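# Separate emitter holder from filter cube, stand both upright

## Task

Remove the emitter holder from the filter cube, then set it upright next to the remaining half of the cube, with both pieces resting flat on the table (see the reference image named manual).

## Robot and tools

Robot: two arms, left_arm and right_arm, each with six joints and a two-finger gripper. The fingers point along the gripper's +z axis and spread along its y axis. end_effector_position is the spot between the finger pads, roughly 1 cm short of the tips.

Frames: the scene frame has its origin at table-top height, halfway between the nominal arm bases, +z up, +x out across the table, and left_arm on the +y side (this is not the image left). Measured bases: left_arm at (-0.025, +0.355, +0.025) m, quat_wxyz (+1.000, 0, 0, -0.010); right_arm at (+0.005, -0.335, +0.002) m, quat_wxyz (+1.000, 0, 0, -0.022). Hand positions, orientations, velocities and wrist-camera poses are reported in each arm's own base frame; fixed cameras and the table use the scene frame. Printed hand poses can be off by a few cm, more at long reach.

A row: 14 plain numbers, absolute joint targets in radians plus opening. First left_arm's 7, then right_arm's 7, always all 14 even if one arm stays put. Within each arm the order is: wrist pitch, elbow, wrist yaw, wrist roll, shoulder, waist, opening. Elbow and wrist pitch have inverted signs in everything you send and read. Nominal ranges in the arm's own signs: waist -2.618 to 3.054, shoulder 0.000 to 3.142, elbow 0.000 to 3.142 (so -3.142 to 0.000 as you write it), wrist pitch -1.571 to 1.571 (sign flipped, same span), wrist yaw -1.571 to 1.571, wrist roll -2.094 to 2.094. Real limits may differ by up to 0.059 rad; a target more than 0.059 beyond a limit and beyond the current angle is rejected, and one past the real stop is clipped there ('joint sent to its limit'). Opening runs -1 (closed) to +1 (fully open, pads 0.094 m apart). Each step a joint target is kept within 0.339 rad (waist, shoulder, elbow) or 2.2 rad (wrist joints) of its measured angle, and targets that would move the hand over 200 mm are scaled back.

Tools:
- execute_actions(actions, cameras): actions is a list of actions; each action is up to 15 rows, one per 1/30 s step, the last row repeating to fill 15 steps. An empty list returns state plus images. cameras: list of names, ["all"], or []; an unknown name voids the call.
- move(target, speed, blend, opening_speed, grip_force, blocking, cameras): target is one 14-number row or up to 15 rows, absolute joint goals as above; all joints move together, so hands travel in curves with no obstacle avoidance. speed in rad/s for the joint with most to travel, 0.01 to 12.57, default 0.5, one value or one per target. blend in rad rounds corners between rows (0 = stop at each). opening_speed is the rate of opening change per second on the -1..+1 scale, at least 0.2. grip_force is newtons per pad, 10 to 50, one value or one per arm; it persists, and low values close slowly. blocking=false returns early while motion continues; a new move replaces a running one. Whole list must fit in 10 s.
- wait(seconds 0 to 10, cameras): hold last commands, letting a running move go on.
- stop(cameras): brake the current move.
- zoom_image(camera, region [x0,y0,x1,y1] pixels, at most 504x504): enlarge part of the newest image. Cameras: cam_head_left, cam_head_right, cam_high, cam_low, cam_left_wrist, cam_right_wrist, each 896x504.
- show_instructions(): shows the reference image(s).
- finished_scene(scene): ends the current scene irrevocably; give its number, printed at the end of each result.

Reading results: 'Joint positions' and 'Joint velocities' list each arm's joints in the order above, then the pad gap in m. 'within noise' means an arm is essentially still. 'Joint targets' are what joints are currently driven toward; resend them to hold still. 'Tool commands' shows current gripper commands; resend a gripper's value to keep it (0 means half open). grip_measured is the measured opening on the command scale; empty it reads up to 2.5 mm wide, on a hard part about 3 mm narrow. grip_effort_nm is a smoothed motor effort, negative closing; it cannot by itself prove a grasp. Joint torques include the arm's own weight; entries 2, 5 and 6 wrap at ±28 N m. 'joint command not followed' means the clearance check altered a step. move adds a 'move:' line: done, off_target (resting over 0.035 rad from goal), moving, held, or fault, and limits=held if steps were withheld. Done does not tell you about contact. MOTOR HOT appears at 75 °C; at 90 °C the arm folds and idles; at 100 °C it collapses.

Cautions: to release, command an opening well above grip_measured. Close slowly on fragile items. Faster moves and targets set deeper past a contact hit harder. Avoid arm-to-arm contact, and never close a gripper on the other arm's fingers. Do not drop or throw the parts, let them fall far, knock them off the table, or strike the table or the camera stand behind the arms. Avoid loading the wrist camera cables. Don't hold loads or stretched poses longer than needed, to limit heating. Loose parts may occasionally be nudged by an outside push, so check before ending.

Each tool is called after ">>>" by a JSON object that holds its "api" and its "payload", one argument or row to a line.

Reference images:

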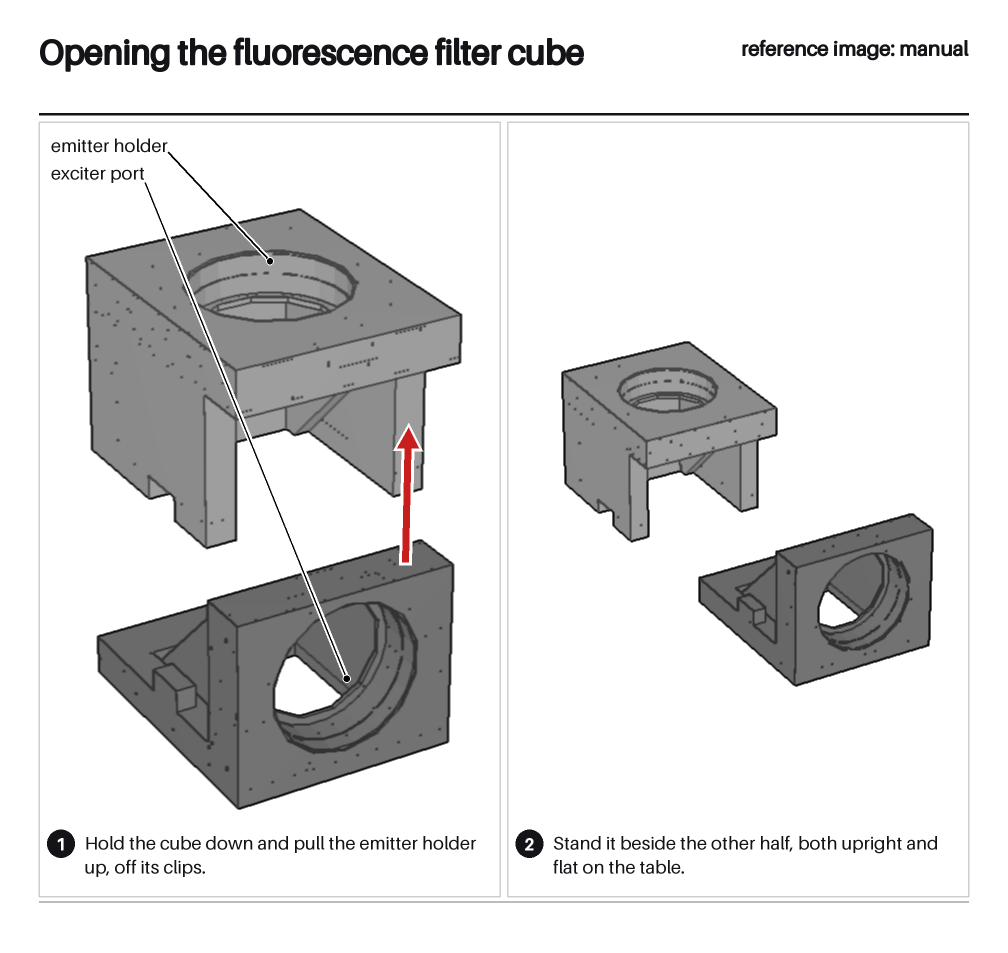

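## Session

>>> {"api": "execute_actions", "payload": {
  "actions": []
}}

Scene clock: 0.00 s.
left_arm: end_effector_position=(+0.4084, +0.0349, +0.1149) grip_measured=+1.000 grip_effort_nm=n/a end_effector_quat_wxyz=(+0.593, -0.059, +0.802, +0.043) | right_arm: end_effector_position=(+0.4151, -0.0041, +0.1259) grip_measured=+1.000 grip_effort_nm=n/a end_effector_quat_wxyz=(+0.620, +0.004, +0.781, -0.073)
Joint names: [wrist pitch, elbow, wrist yaw, wrist roll, shoulder, waist]
Joint positions: left_arm=[-0.821 -0.413 -0.105 -0.033 1.532 0.037 0.094] | right_arm=[-0.935 -0.41 0.186 -0.069 1.571 0.068 0.094]
Joint velocities: within noise
Joint torques (N m): no reading
Heat: left arm: 23 °C; right arm: 23 °C.
Joint targets: left_arm=[-0.818 -0.419 -0.105 -0.034 1.526 0.037] | right_arm=[-0.935 -0.417 0.188 -0.069 1.563 0.068]
Tool commands: left_gripper/opening=+1.0 right_gripper/opening=+1.0

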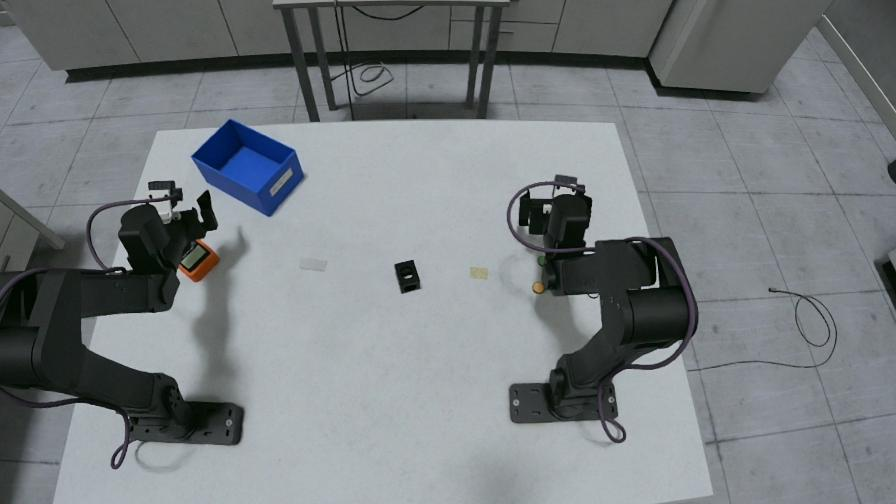

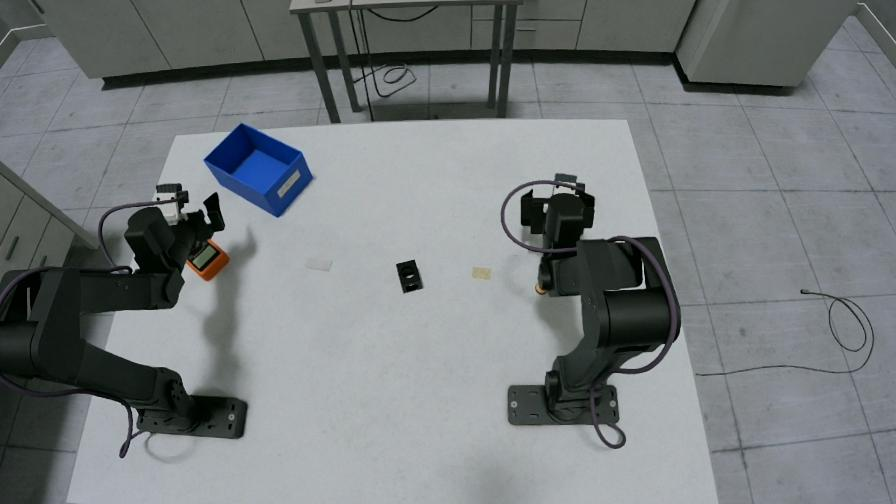

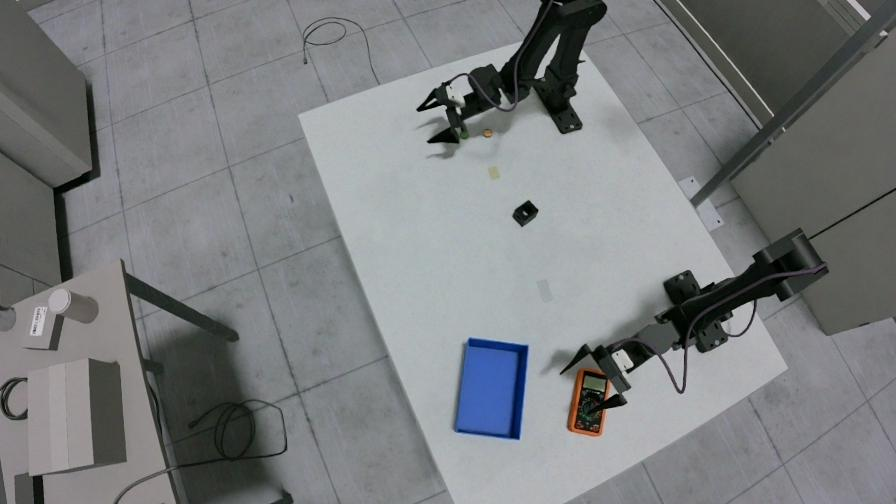

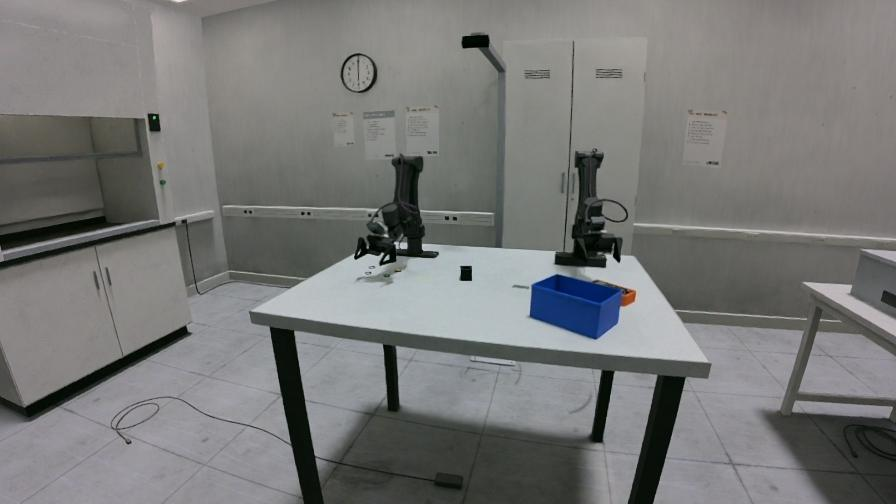

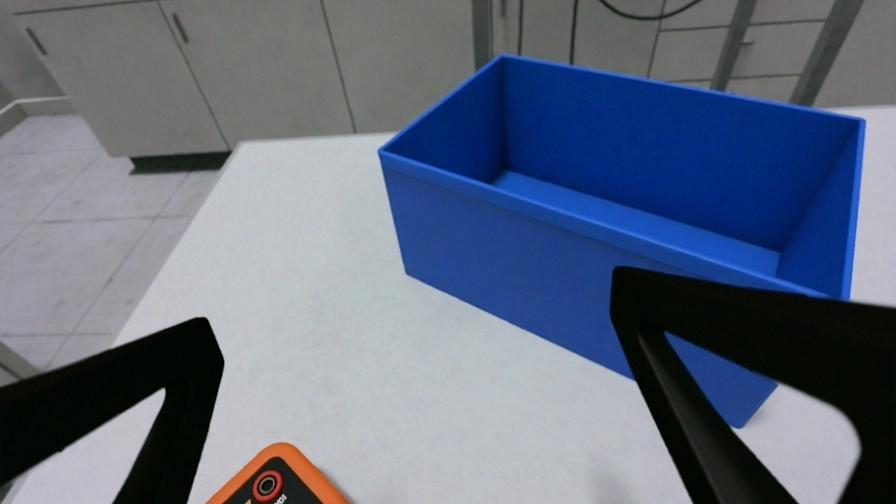

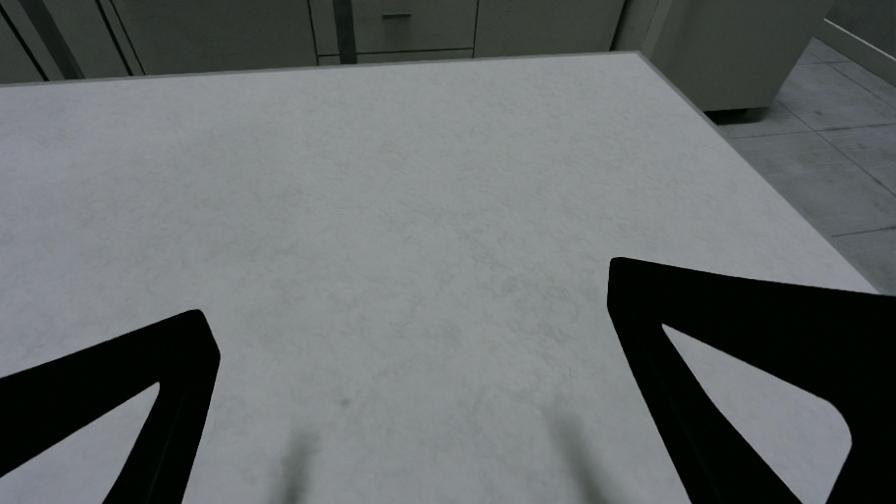

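>>> {"api": "zoom_image", "payload": {
  "camera": "cam_head_left",
  "region": [370, 240, 450, 310]
}}

>>> {"api": "zoom_image", "payload": {
  "camera": "cam_high",
  "region": [495, 185, 555, 240]
}}

>>> {"api": "zoom_image", "payload": {
  "camera": "cam_low",
  "region": [445, 255, 485, 290]
}}

Scaled by 6.300 from the camera's 896x504 image, which has a finer 1280x720 frame.

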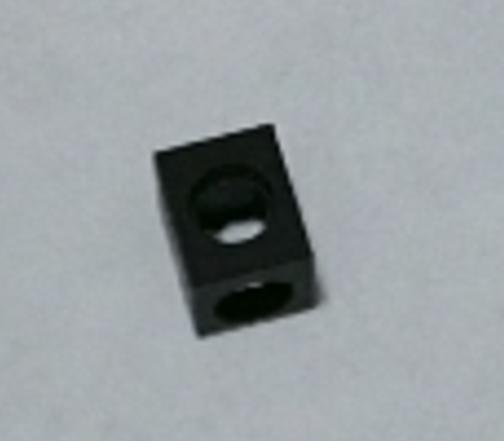

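Scaled by 8.400 from the camera's 896x504 image, which has a finer 1280x720 frame.

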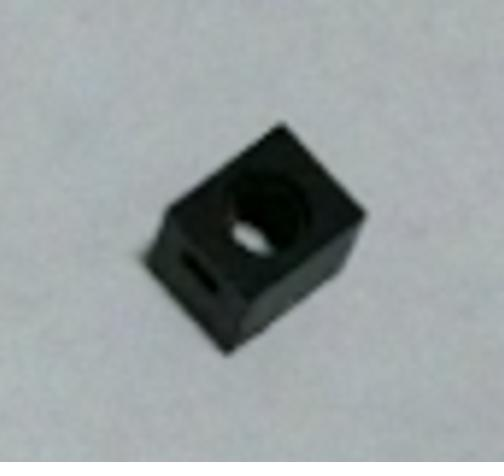

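Scaled by 12.600 from the camera's 896x504 image, which has a finer 1280x720 frame.

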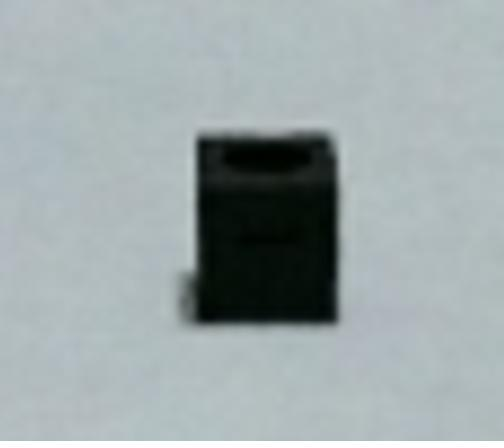

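>>> {"api": "move", "payload": {
  "target": [
    [-0.85, -0.75, 0.2, 0.1, 1.55, -0.25, 1, 0.5, -1.2, -0.5, -1.0, 1.45, 0.1, 0.5],
    [-1.115, -0.483, 0.655, 0.262, 2.037, -0.596, 1, 1.36, -1.545, -0.96, -1.9, 2.03, 0.156, 0.5]
  ],
  "speed": 0.9,
  "blend": [0.2, 0],
  "cameras": ["cam_head_left", "cam_left_wrist", "cam_right_wrist"]
}}

Scene clock: 9.13 s.
left_arm: end_effector_position=(+0.2700, -0.3120, +0.0231) grip_measured=+1.000 grip_effort_nm=0.05 end_effector_quat_wxyz=(+0.457, +0.484, +0.659, -0.350) | right_arm: end_effector_position=(+0.3070, +0.1930, +0.1199) grip_measured=+0.503 grip_effort_nm=-0.13 end_effector_quat_wxyz=(-0.262, +0.723, -0.517, -0.376)
Joint names: [wrist pitch, elbow, wrist yaw, wrist roll, shoulder, waist]
Joint positions: left_arm=[-1.1 -0.487 0.645 0.252 2.022 -0.594 0.094] | right_arm=[1.334 -1.523 -0.926 -1.881 2.02 0.149 0.071]
Joint torques (N m): left_arm=[-2.04 -2.25 0.22 0.09 -5.93 -0.13] | right_arm=[0.39 -7.47 -0.89 -0.2 -8.88 0.55]
Heat: left arm: 25 °C; right arm: 24 °C.
Joint targets: left_arm=[-1.115 -0.483 0.655 0.262 2.037 -0.596] | right_arm=[1.360 -1.545 -0.960 -1.900 2.030 0.156]
move: done
Images, in order (width x height): cam_head_left 896x504, cam_left_wrist 896x504, cam_right_wrist 896x504.

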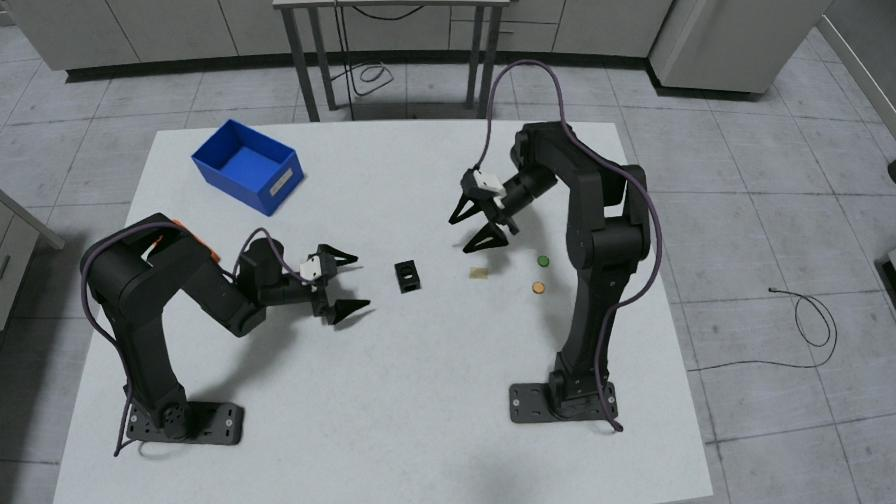

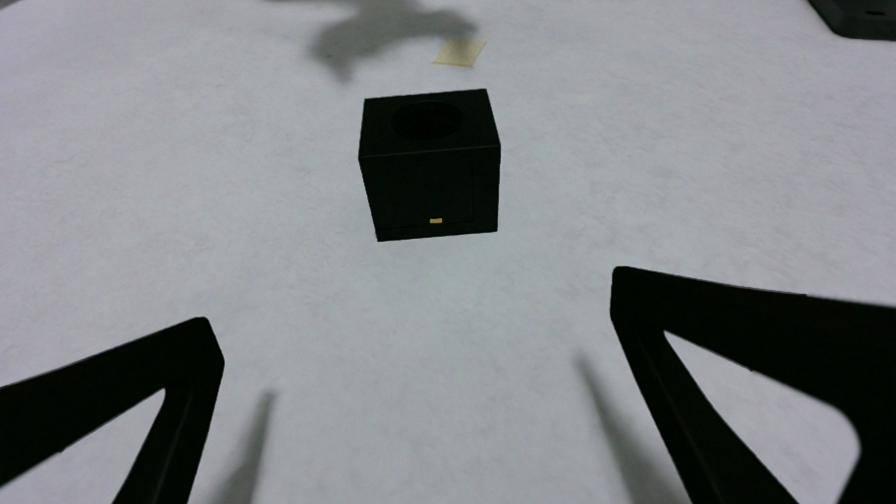

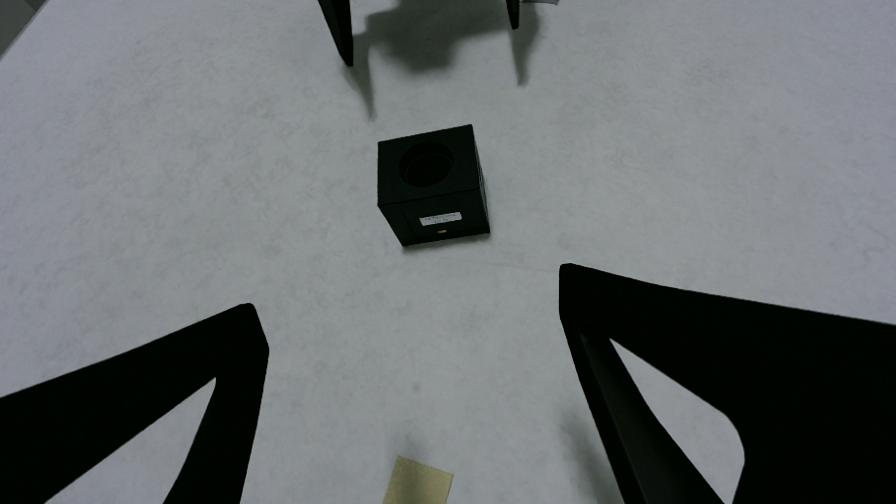

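>>> {"api": "move", "payload": {
  "target": [-1.115,-0.642,0.556,0.21,2.158,-0.69,1,1.172,-1.525,-0.99,-1.772,2.09,0.323,0.5],
  "speed": 0.4,
  "cameras": ["cam_left_wrist","cam_right_wrist"]
}}

Scene clock: 16.83 s.
left_arm: end_effector_position=(+0.2821, -0.3531, +0.0132) grip_measured=+1.000 grip_effort_nm=0.05 end_effector_quat_wxyz=(+0.461, +0.486, +0.656, -0.347) | right_arm: end_effector_position=(+0.2953, +0.2553, +0.1001) grip_measured=+0.503 grip_effort_nm=-0.13 end_effector_quat_wxyz=(-0.253, +0.749, -0.474, -0.388)
Joint names: [wrist pitch, elbow, wrist yaw, wrist roll, shoulder, waist]
Joint positions: left_arm=[-1.103 -0.628 0.56 0.215 2.135 -0.685 0.094] | right_arm=[1.17 -1.523 -0.955 -1.769 2.075 0.323 0.071]
Joint torques (N m): left_arm=[-2.06 -3.78 0.04 -0.05 -6.42 -0.31] | right_arm=[-0.03 -5.55 -0.91 -0.06 -9.01 -0.08]
Heat: left arm: 26 °C; right arm: 24 °C.
Joint targets: left_arm=[-1.115 -0.642 0.556 0.210 2.158 -0.690] | right_arm=[1.172 -1.525 -0.990 -1.772 2.090 0.323]
move: done
Images, in order (width x height): cam_left_wrist 896x504, cam_right_wrist 896x504.

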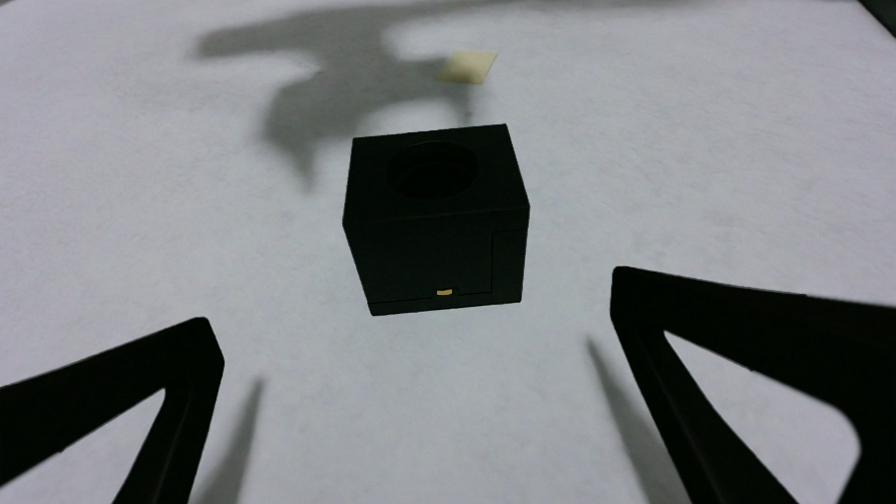

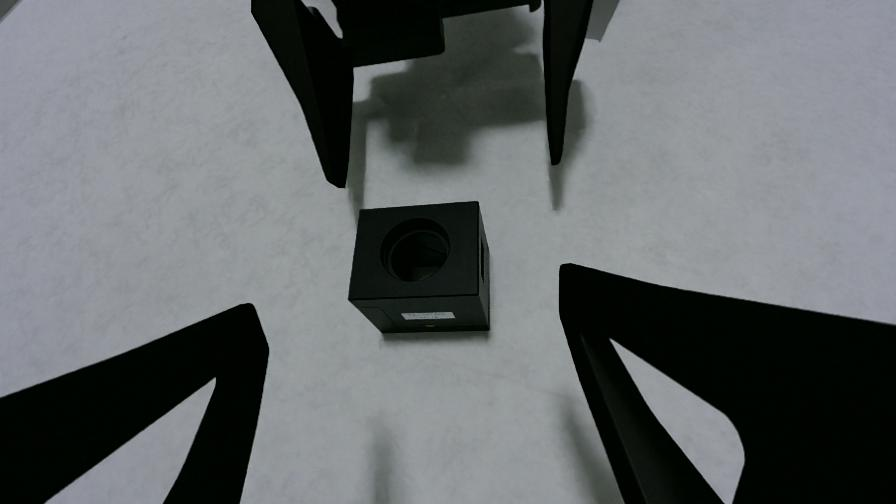

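>>> {"api": "move", "payload": {
  "target": [-1.12,-0.793,0.48,0.178,2.286,-0.776,1,0.859,-1.353,-0.998,-1.516,2.018,0.431,0.5],
  "speed": 0.35,
  "cameras": ["cam_left_wrist","cam_right_wrist"]
}}

Scene clock: 21.60 s.
left_arm: end_effector_position=(+0.2888, -0.3957, -0.0017) grip_measured=+1.000 grip_effort_nm=0.05 end_effector_quat_wxyz=(+0.464, +0.488, +0.652, -0.348) | right_arm: end_effector_position=(+0.2781, +0.2897, +0.0684) grip_measured=+0.503 grip_effort_nm=-0.13 end_effector_quat_wxyz=(-0.246, +0.733, -0.498, -0.393)
Joint names: [wrist pitch, elbow, wrist yaw, wrist roll, shoulder, waist]
Joint positions: left_arm=[-1.105 -0.777 0.484 0.183 2.261 -0.77 0.094] | right_arm=[0.86 -1.363 -0.963 -1.513 2.057 0.425 0.071]
Joint torques (N m): left_arm=[-2.11 -4.1 0.01 -0.08 -7.24 -0.42] | right_arm=[-0.31 -4.34 -0.94 -0.09 -13.37 0.44]
Heat: left arm: 27 °C; right arm: 23 °C.
Joint targets: left_arm=[-1.120 -0.793 0.480 0.178 2.286 -0.776] | right_arm=[0.859 -1.353 -0.998 -1.516 2.018 0.431]
move: off_target (right_arm); right_arm: the shoulder is farthest, 0.039 rad from its target
Images, in order (width x height): cam_left_wrist 896x504, cam_right_wrist 896x504.

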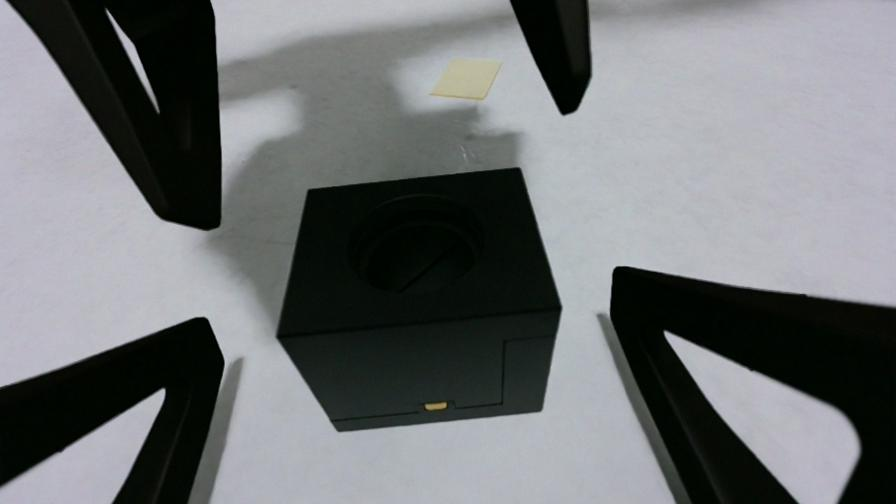

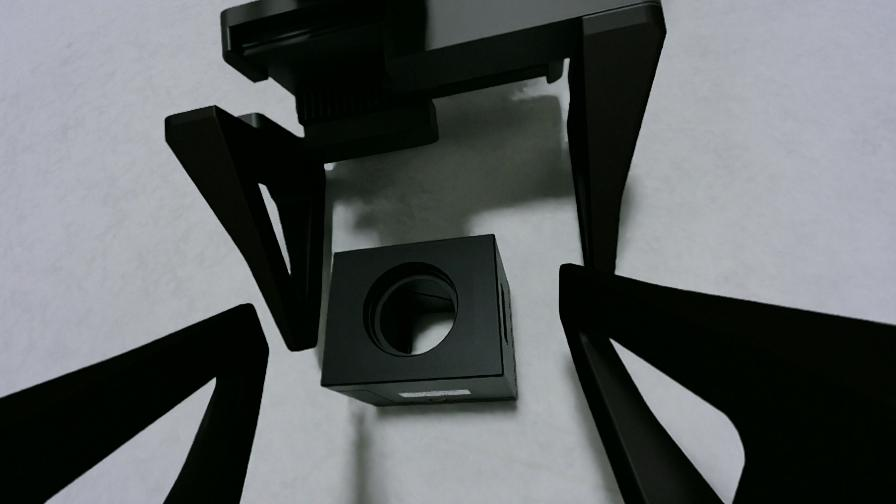

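>>> {"api": "move", "payload": {
  "target": [-1.12,-0.793,0.48,0.178,2.286,-0.776,1,0.48,-1.11,-0.93,-1.393,1.885,0.444,0.5],
  "speed": 0.35,
  "cameras": ["cam_left_wrist","cam_right_wrist"]
}}

Scene clock: 37.77 s.
left_arm: end_effector_position=(+0.2888, -0.3957, -0.0017) grip_measured=+1.000 grip_effort_nm=0.05 end_effector_quat_wxyz=(+0.464, +0.488, +0.652, -0.348) | right_arm: end_effector_position=(+0.2798, +0.2885, +0.0588) grip_measured=+0.503 grip_effort_nm=-0.13 end_effector_quat_wxyz=(-0.314, +0.743, -0.493, -0.327)
Joint names: [wrist pitch, elbow, wrist yaw, wrist roll, shoulder, waist]
Joint positions: left_arm=[-1.105 -0.777 0.484 0.183 2.261 -0.77 0.094] | right_arm=[0.483 -1.121 -0.909 -1.392 1.921 0.436 0.071]
Joint torques (N m): left_arm=[-2.12 -4.14 0.05 -0.08 -7.27 -0.49] | right_arm=[-0.74 -4.41 -0.74 -0.03 -12.01 0.61]
Heat: left arm: 29 °C; right arm: 27 °C.
Joint targets: left_arm=[-1.120 -0.793 0.480 0.178 2.286 -0.776] | right_arm=[0.480 -1.110 -0.930 -1.393 1.885 0.444]
move: off_target (right_arm); right_arm: the shoulder is farthest, 0.036 rad from its target
Images, in order (width x height): cam_left_wrist 896x504, cam_right_wrist 896x504.

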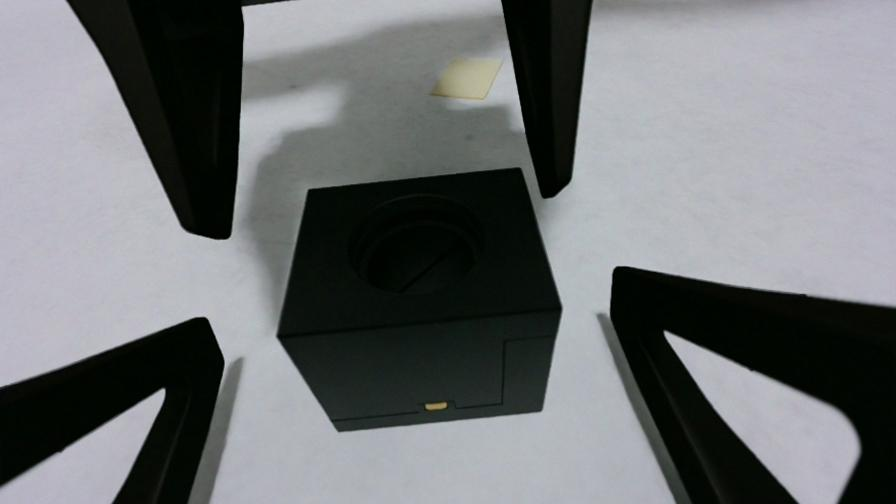

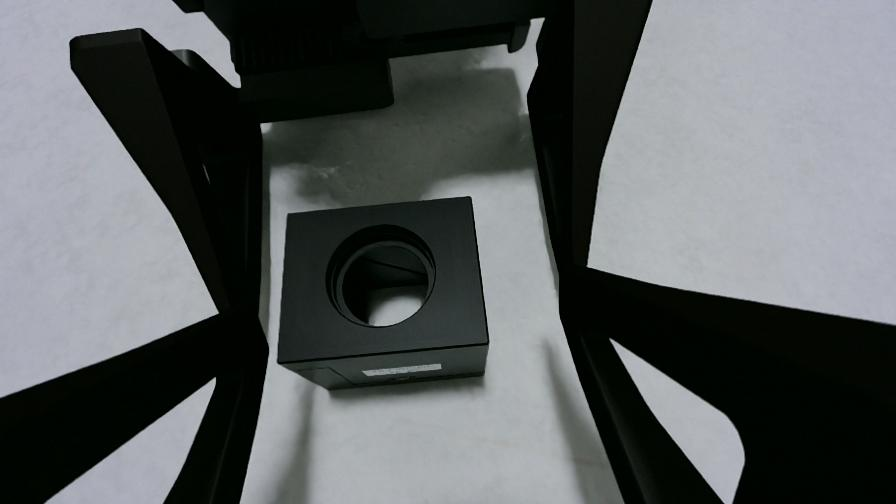

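>>> {"api": "move", "payload": {
  "target": [-1.12,-0.793,0.48,0.178,2.286,-0.776,1,0.443,-1.078,-0.92,-1.37,1.868,0.457,0.5],
  "speed": 0.2,
  "cameras": ["cam_left_wrist","cam_right_wrist"]
}}

Scene clock: 41.60 s.
left_arm: end_effector_position=(+0.2888, -0.3957, -0.0017) grip_measured=+1.000 grip_effort_nm=0.05 end_effector_quat_wxyz=(+0.464, +0.488, +0.652, -0.348) | right_arm: end_effector_position=(+0.2746, +0.2902, +0.0571) grip_measured=+0.503 grip_effort_nm=-0.13 end_effector_quat_wxyz=(-0.315, +0.743, -0.494, -0.323)
Joint names: [wrist pitch, elbow, wrist yaw, wrist roll, shoulder, waist]
Joint positions: left_arm=[-1.105 -0.777 0.484 0.183 2.261 -0.77 0.094] | right_arm=[0.446 -1.089 -0.899 -1.369 1.904 0.449 0.071]
Joint torques (N m): left_arm=[-2.11 -4.15 0.03 -0.1 -7.31 -0.43] | right_arm=[-0.77 -4.36 -0.73 0 -11.81 0.66]
Heat: left arm: 30 °C; right arm: 28 °C.
Joint targets: left_arm=[-1.120 -0.793 0.480 0.178 2.286 -0.776] | right_arm=[0.443 -1.078 -0.920 -1.370 1.868 0.457]
move: off_target (right_arm); right_arm: the shoulder is farthest, 0.036 rad from its target
Images, in order (width x height): cam_left_wrist 896x504, cam_right_wrist 896x504.

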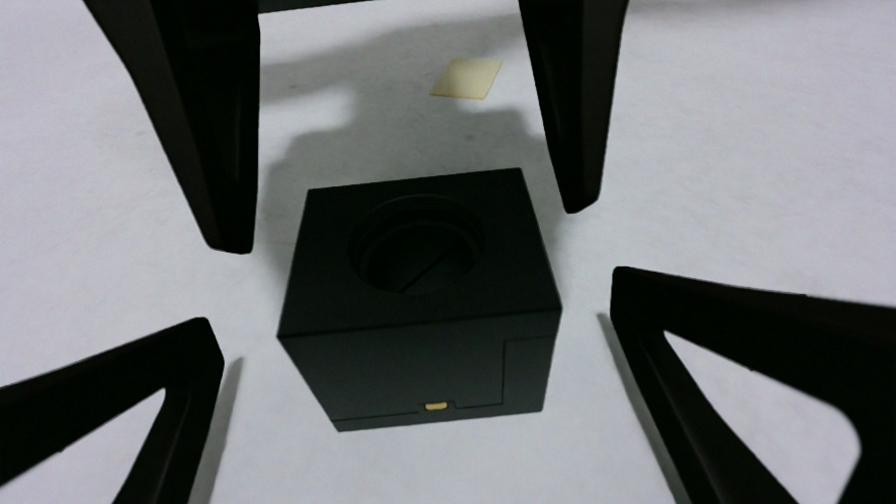

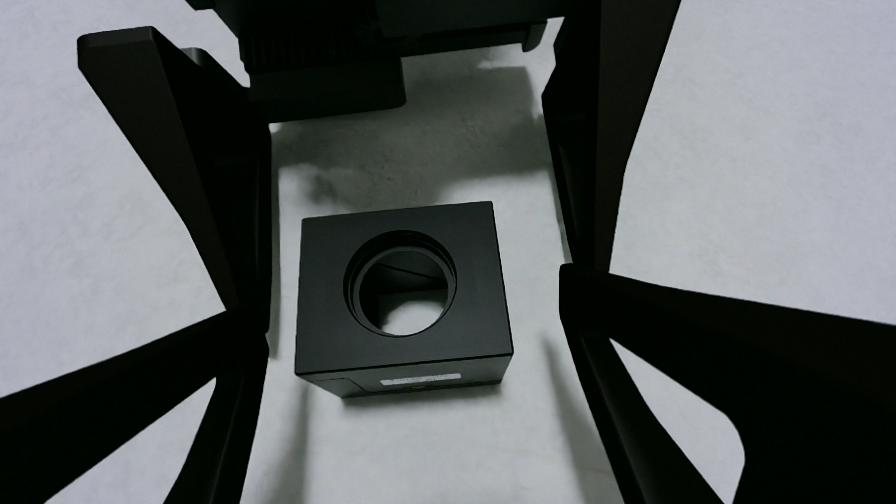

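>>> {"api": "move", "payload": {
  "target": [
    [-1.12,-0.793,0.48,0.178,2.286,-0.776,-0.3,0.436,-1.07,-0.92,-1.37,1.924,0.457,0.5]
  ],
  "speed": 0.1,
  "opening_speed": 0.4,
  "cameras": ["cam_left_wrist","cam_right_wrist"]
}}

Scene clock: 46.83 s.
left_arm: end_effector_position=(+0.2889, -0.3957, -0.0016) grip_measured=+0.005 grip_effort_nm=-0.98 end_effector_quat_wxyz=(+0.464, +0.488, +0.652, -0.348) | right_arm: end_effector_position=(+0.2734, +0.2896, +0.0539) grip_measured=+0.503 grip_effort_nm=-0.13 end_effector_quat_wxyz=(-0.313, +0.743, -0.495, -0.324)
Joint names: [wrist pitch, elbow, wrist yaw, wrist roll, shoulder, waist]
Joint positions: left_arm=[-1.106 -0.777 0.484 0.182 2.261 -0.77 0.047] | right_arm=[0.439 -1.081 -0.899 -1.368 1.908 0.449 0.071]
Joint torques (N m): left_arm=[-2.11 -4.11 0.03 -0.06 -7.27 -0.43] | right_arm=[-0.77 -4.29 -0.71 -0.04 -7.49 0.62]
Heat: left arm: 30 °C; right arm: 27 °C.
Joint targets: left_arm=[-1.120 -0.793 0.480 0.178 2.286 -0.776] | right_arm=[0.436 -1.070 -0.920 -1.370 1.924 0.457]
move: done
Images, in order (width x height): cam_left_wrist 896x504, cam_right_wrist 896x504.

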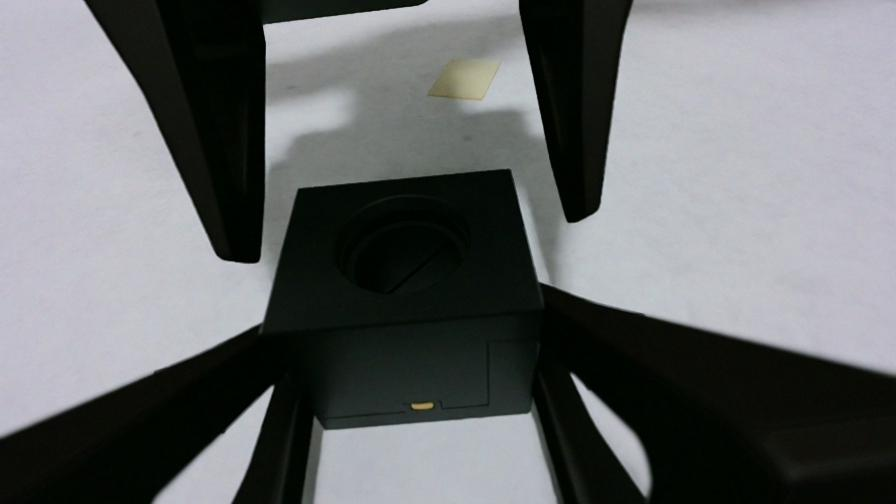

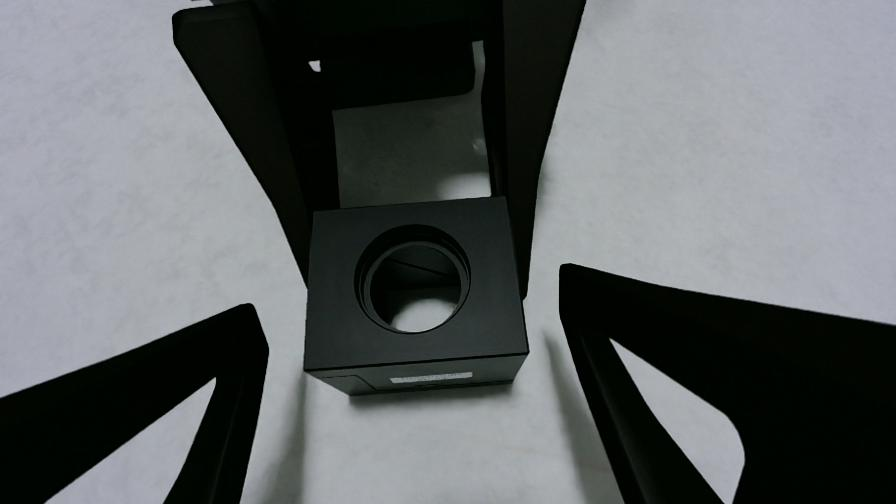

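>>> {"api": "move", "payload": {
  "target": [-1.12,-0.793,0.48,0.178,2.286,-0.776,-0.3,0.436,-1.07,-0.92,-1.37,1.924,0.457,-0.3],
  "opening_speed": 0.4,
  "cameras": ["cam_left_wrist","cam_right_wrist"]
}}

Scene clock: 49.57 s.
left_arm: end_effector_position=(+0.2890, -0.3956, -0.0017) grip_measured=+0.005 grip_effort_nm=-0.98 end_effector_quat_wxyz=(+0.464, +0.488, +0.653, -0.347) | right_arm: end_effector_position=(+0.2742, +0.2898, +0.0540) grip_measured=+0.012 grip_effort_nm=-1.02 end_effector_quat_wxyz=(-0.314, +0.742, -0.496, -0.324)
Joint names: [wrist pitch, elbow, wrist yaw, wrist roll, shoulder, waist]
Joint positions: left_arm=[-1.106 -0.777 0.483 0.182 2.261 -0.77 0.047] | right_arm=[0.435 -1.081 -0.898 -1.363 1.908 0.449 0.048]
Joint torques (N m): left_arm=[-2.1 -4.15 0.06 -0.06 -7.34 -0.4] | right_arm=[-0.74 -4.29 -0.74 -0.09 -7.53 0.65]
Heat: left arm: 30 °C; right arm: 27 °C.
Joint targets: left_arm=[-1.120 -0.793 0.480 0.178 2.286 -0.776] | right_arm=[0.436 -1.070 -0.920 -1.370 1.924 0.457]
move: done
Images, in order (width x height): cam_left_wrist 896x504, cam_right_wrist 896x504.

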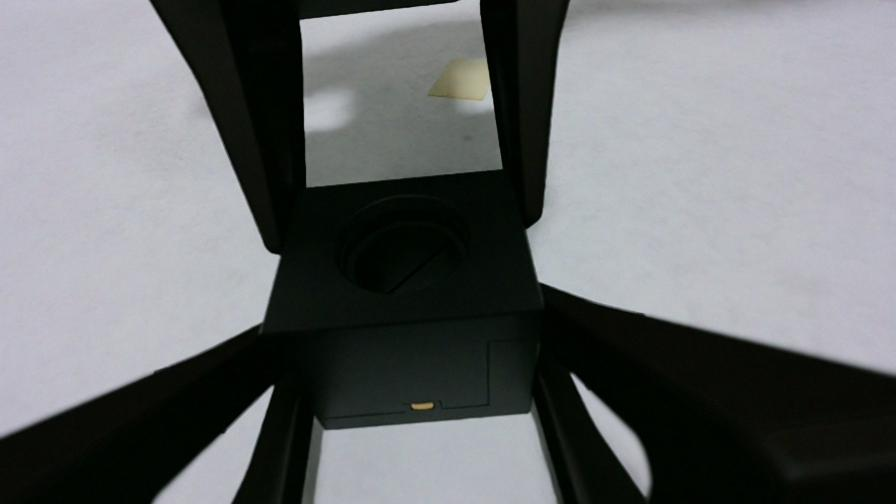

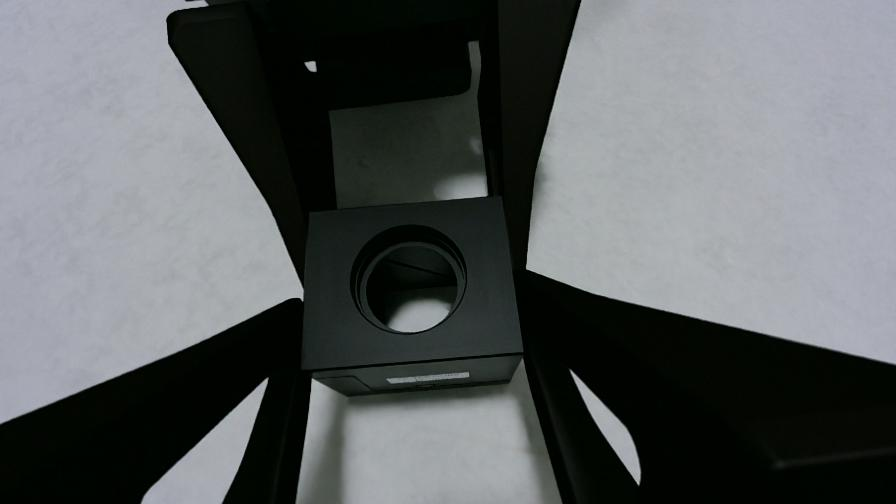

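>>> {"api": "move", "payload": {
  "target": [-1.12,-0.793,0.48,0.178,2.286,-0.776,-0.3,0.52,-1.12,-0.96,-1.33,1.833,0.457,-0.3],
  "speed": 0.15,
  "cameras": ["cam_left_wrist"]
}}

>>> {"api": "move", "payload": {
  "target": [-1.12,-0.793,0.48,0.178,2.286,-0.776,-0.3,0.60,-1.16,-1.0,-1.29,1.79,0.457,-0.3],
  "speed": 0.15,
  "cameras": ["cam_left_wrist","cam_right_wrist"]
}}

Scene clock: 52.10 s.
left_arm: end_effector_position=(+0.2890, -0.3991, +0.0052) grip_measured=+0.005 grip_effort_nm=-0.98 end_effector_quat_wxyz=(+0.471, +0.483, +0.646, -0.357) | right_arm: end_effector_position=(+0.2727, +0.2872, +0.0628) grip_measured=+0.012 grip_effort_nm=-1.02 end_effector_quat_wxyz=(-0.307, +0.740, -0.506, -0.321)
Joint names: [wrist pitch, elbow, wrist yaw, wrist roll, shoulder, waist]
Joint positions: left_arm=[-1.13 -0.781 0.493 0.164 2.261 -0.772 0.047] | right_arm=[0.481 -1.091 -0.882 -1.349 1.878 0.449 0.048]
Joint torques (N m): left_arm=[-1.84 -3.84 -0.09 0.2 -7.34 -0.27] | right_arm=[-0.42 -8.32 -1.39 0.19 -12.48 0.62]
Heat: left arm: 30 °C; right arm: 26 °C.
Joint targets: left_arm=[-1.120 -0.793 0.480 0.178 2.286 -0.776] | right_arm=[0.520 -1.120 -0.960 -1.330 1.833 0.457]
move: off_target (right_arm); right_arm: the wrist yaw is farthest, 0.078 rad from its target
Images, in order (width x height): cam_left_wrist 896x504.

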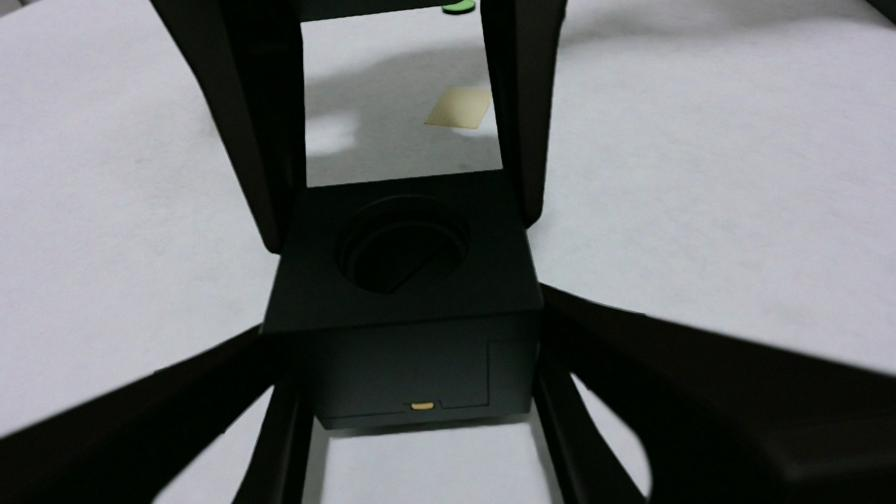

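Scene clock: 53.03 s.
left_arm: end_effector_position=(+0.2890, -0.4033, +0.0157) grip_measured=+0.005 grip_effort_nm=-0.98 end_effector_quat_wxyz=(+0.481, +0.479, +0.634, -0.371) | right_arm: end_effector_position=(+0.2735, +0.2847, +0.0757) grip_measured=+0.011 grip_effort_nm=-1.02 end_effector_quat_wxyz=(-0.298, +0.739, -0.516, -0.315)
Joint names: [wrist pitch, elbow, wrist yaw, wrist roll, shoulder, waist]
Joint positions: left_arm=[-1.169 -0.787 0.512 0.142 2.261 -0.772 0.047] | right_arm=[0.55 -1.123 -0.861 -1.336 1.847 0.449 0.048]
Joint torques (N m): left_arm=[-1.47 -3.41 -0.27 0.35 -7.31 -0.25] | right_arm=[-0.31 -9.36 -2.11 0.45 -13.35 0.64]
Heat: left arm: 30 °C; right arm: 27 °C.
Joint targets: left_arm=[-1.120 -0.793 0.480 0.178 2.286 -0.776] | right_arm=[0.600 -1.160 -1.000 -1.290 1.790 0.457]
move: off_target (left_arm, right_arm); left_arm: the wrist pitch is farthest, 0.049 rad from its target; right_arm: the wrist yaw is farthest, 0.139 rad from its target
Images, in order (width x height): cam_left_wrist 896x504, cam_right_wrist 896x504.

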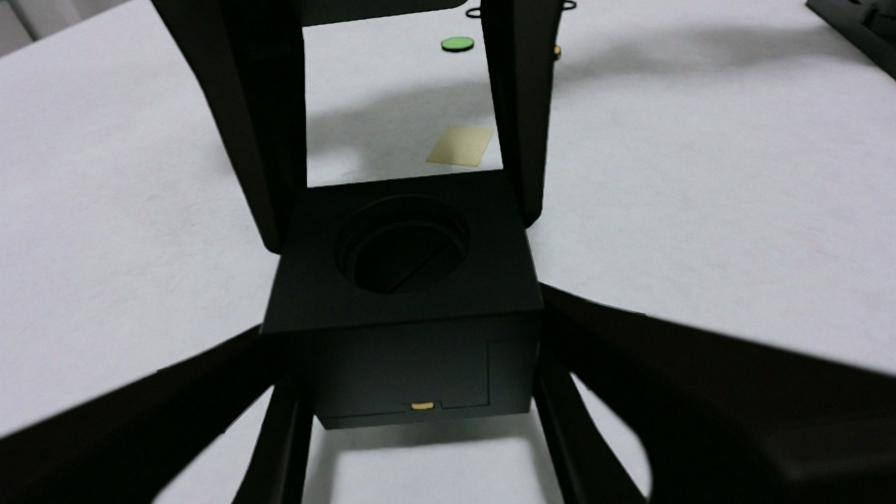

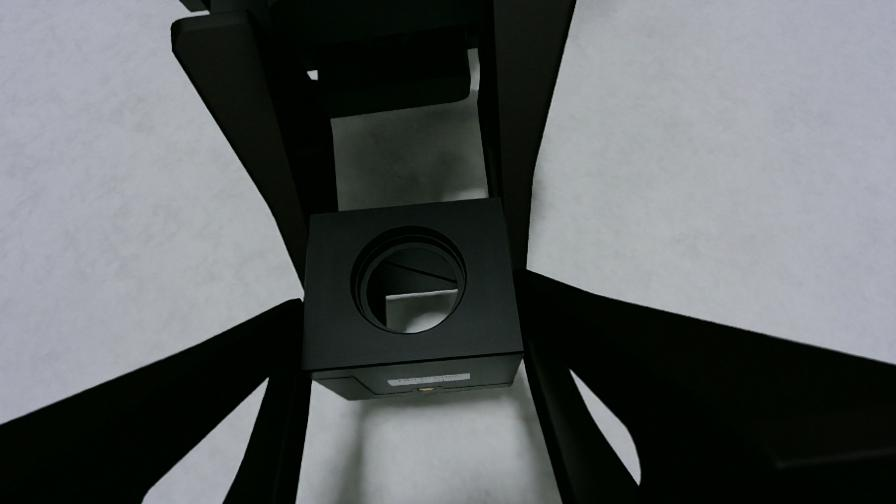

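>>> {"api": "move", "payload": {
  "target": [-1.06,-0.783,0.44,0.215,2.3,-0.776,-0.3,0.58,-1.15,-1.0,-1.28,1.80,0.457,-0.3],
  "speed": 0.15,
  "cameras": ["cam_left_wrist","cam_right_wrist"]
}}

Scene clock: 54.43 s.
left_arm: end_effector_position=(+0.2903, -0.4027, +0.0147) grip_measured=+0.005 grip_effort_nm=-0.98 end_effector_quat_wxyz=(+0.483, +0.480, +0.635, -0.366) | right_arm: end_effector_position=(+0.2745, +0.2849, +0.0756) grip_measured=+0.011 grip_effort_nm=-1.02 end_effector_quat_wxyz=(-0.300, +0.740, -0.515, -0.313)
Joint names: [wrist pitch, elbow, wrist yaw, wrist roll, shoulder, waist]
Joint positions: left_arm=[-1.166 -0.787 0.504 0.151 2.261 -0.772 0.047] | right_arm=[0.545 -1.123 -0.858 -1.337 1.847 0.449 0.047]
Joint torques (N m): left_arm=[-0.92 -2.66 -0.56 0.69 -6.42 -0.2] | right_arm=[-0.41 -8.28 -2.11 0.59 -12.55 0.61]
Heat: left arm: 30 °C; right arm: 26 °C.
Joint targets: left_arm=[-1.060 -0.783 0.440 0.215 2.300 -0.776] | right_arm=[0.580 -1.150 -1.000 -1.280 1.800 0.457]
move: off_target (left_arm, right_arm); left_arm: the wrist pitch is farthest, 0.106 rad from its target; right_arm: the wrist yaw is farthest, 0.142 rad from its target
Images, in order (width x height): cam_left_wrist 896x504, cam_right_wrist 896x504.

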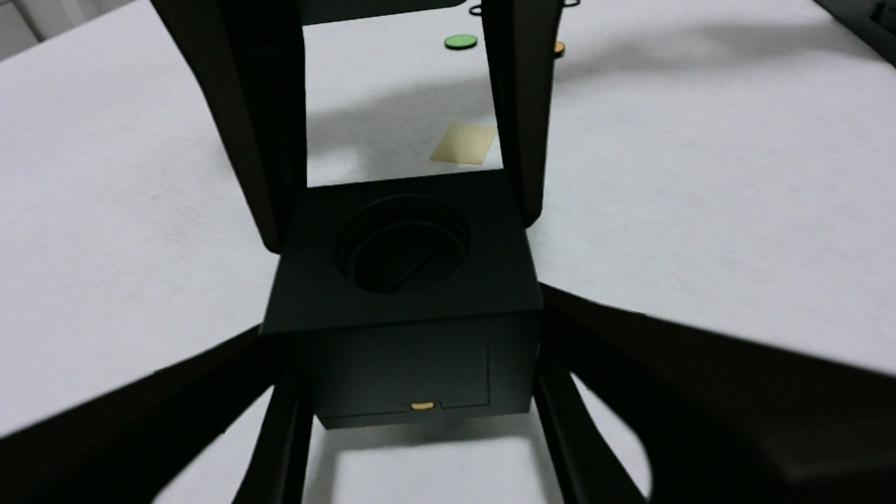

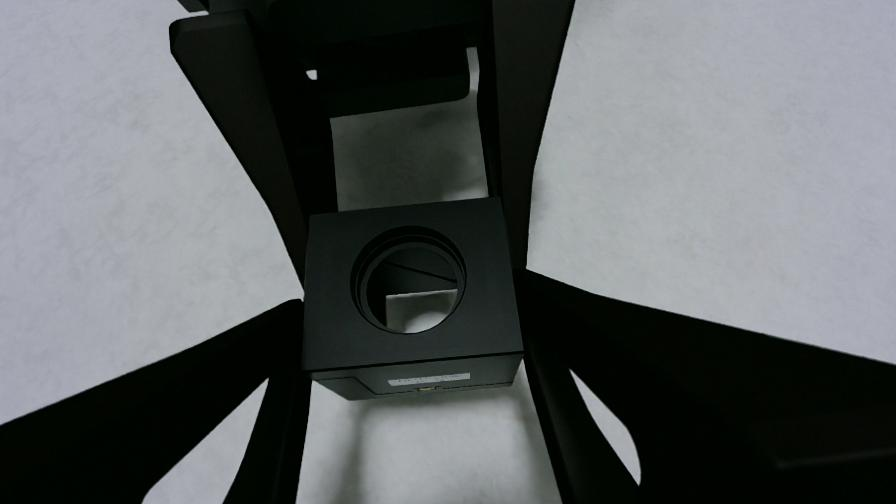

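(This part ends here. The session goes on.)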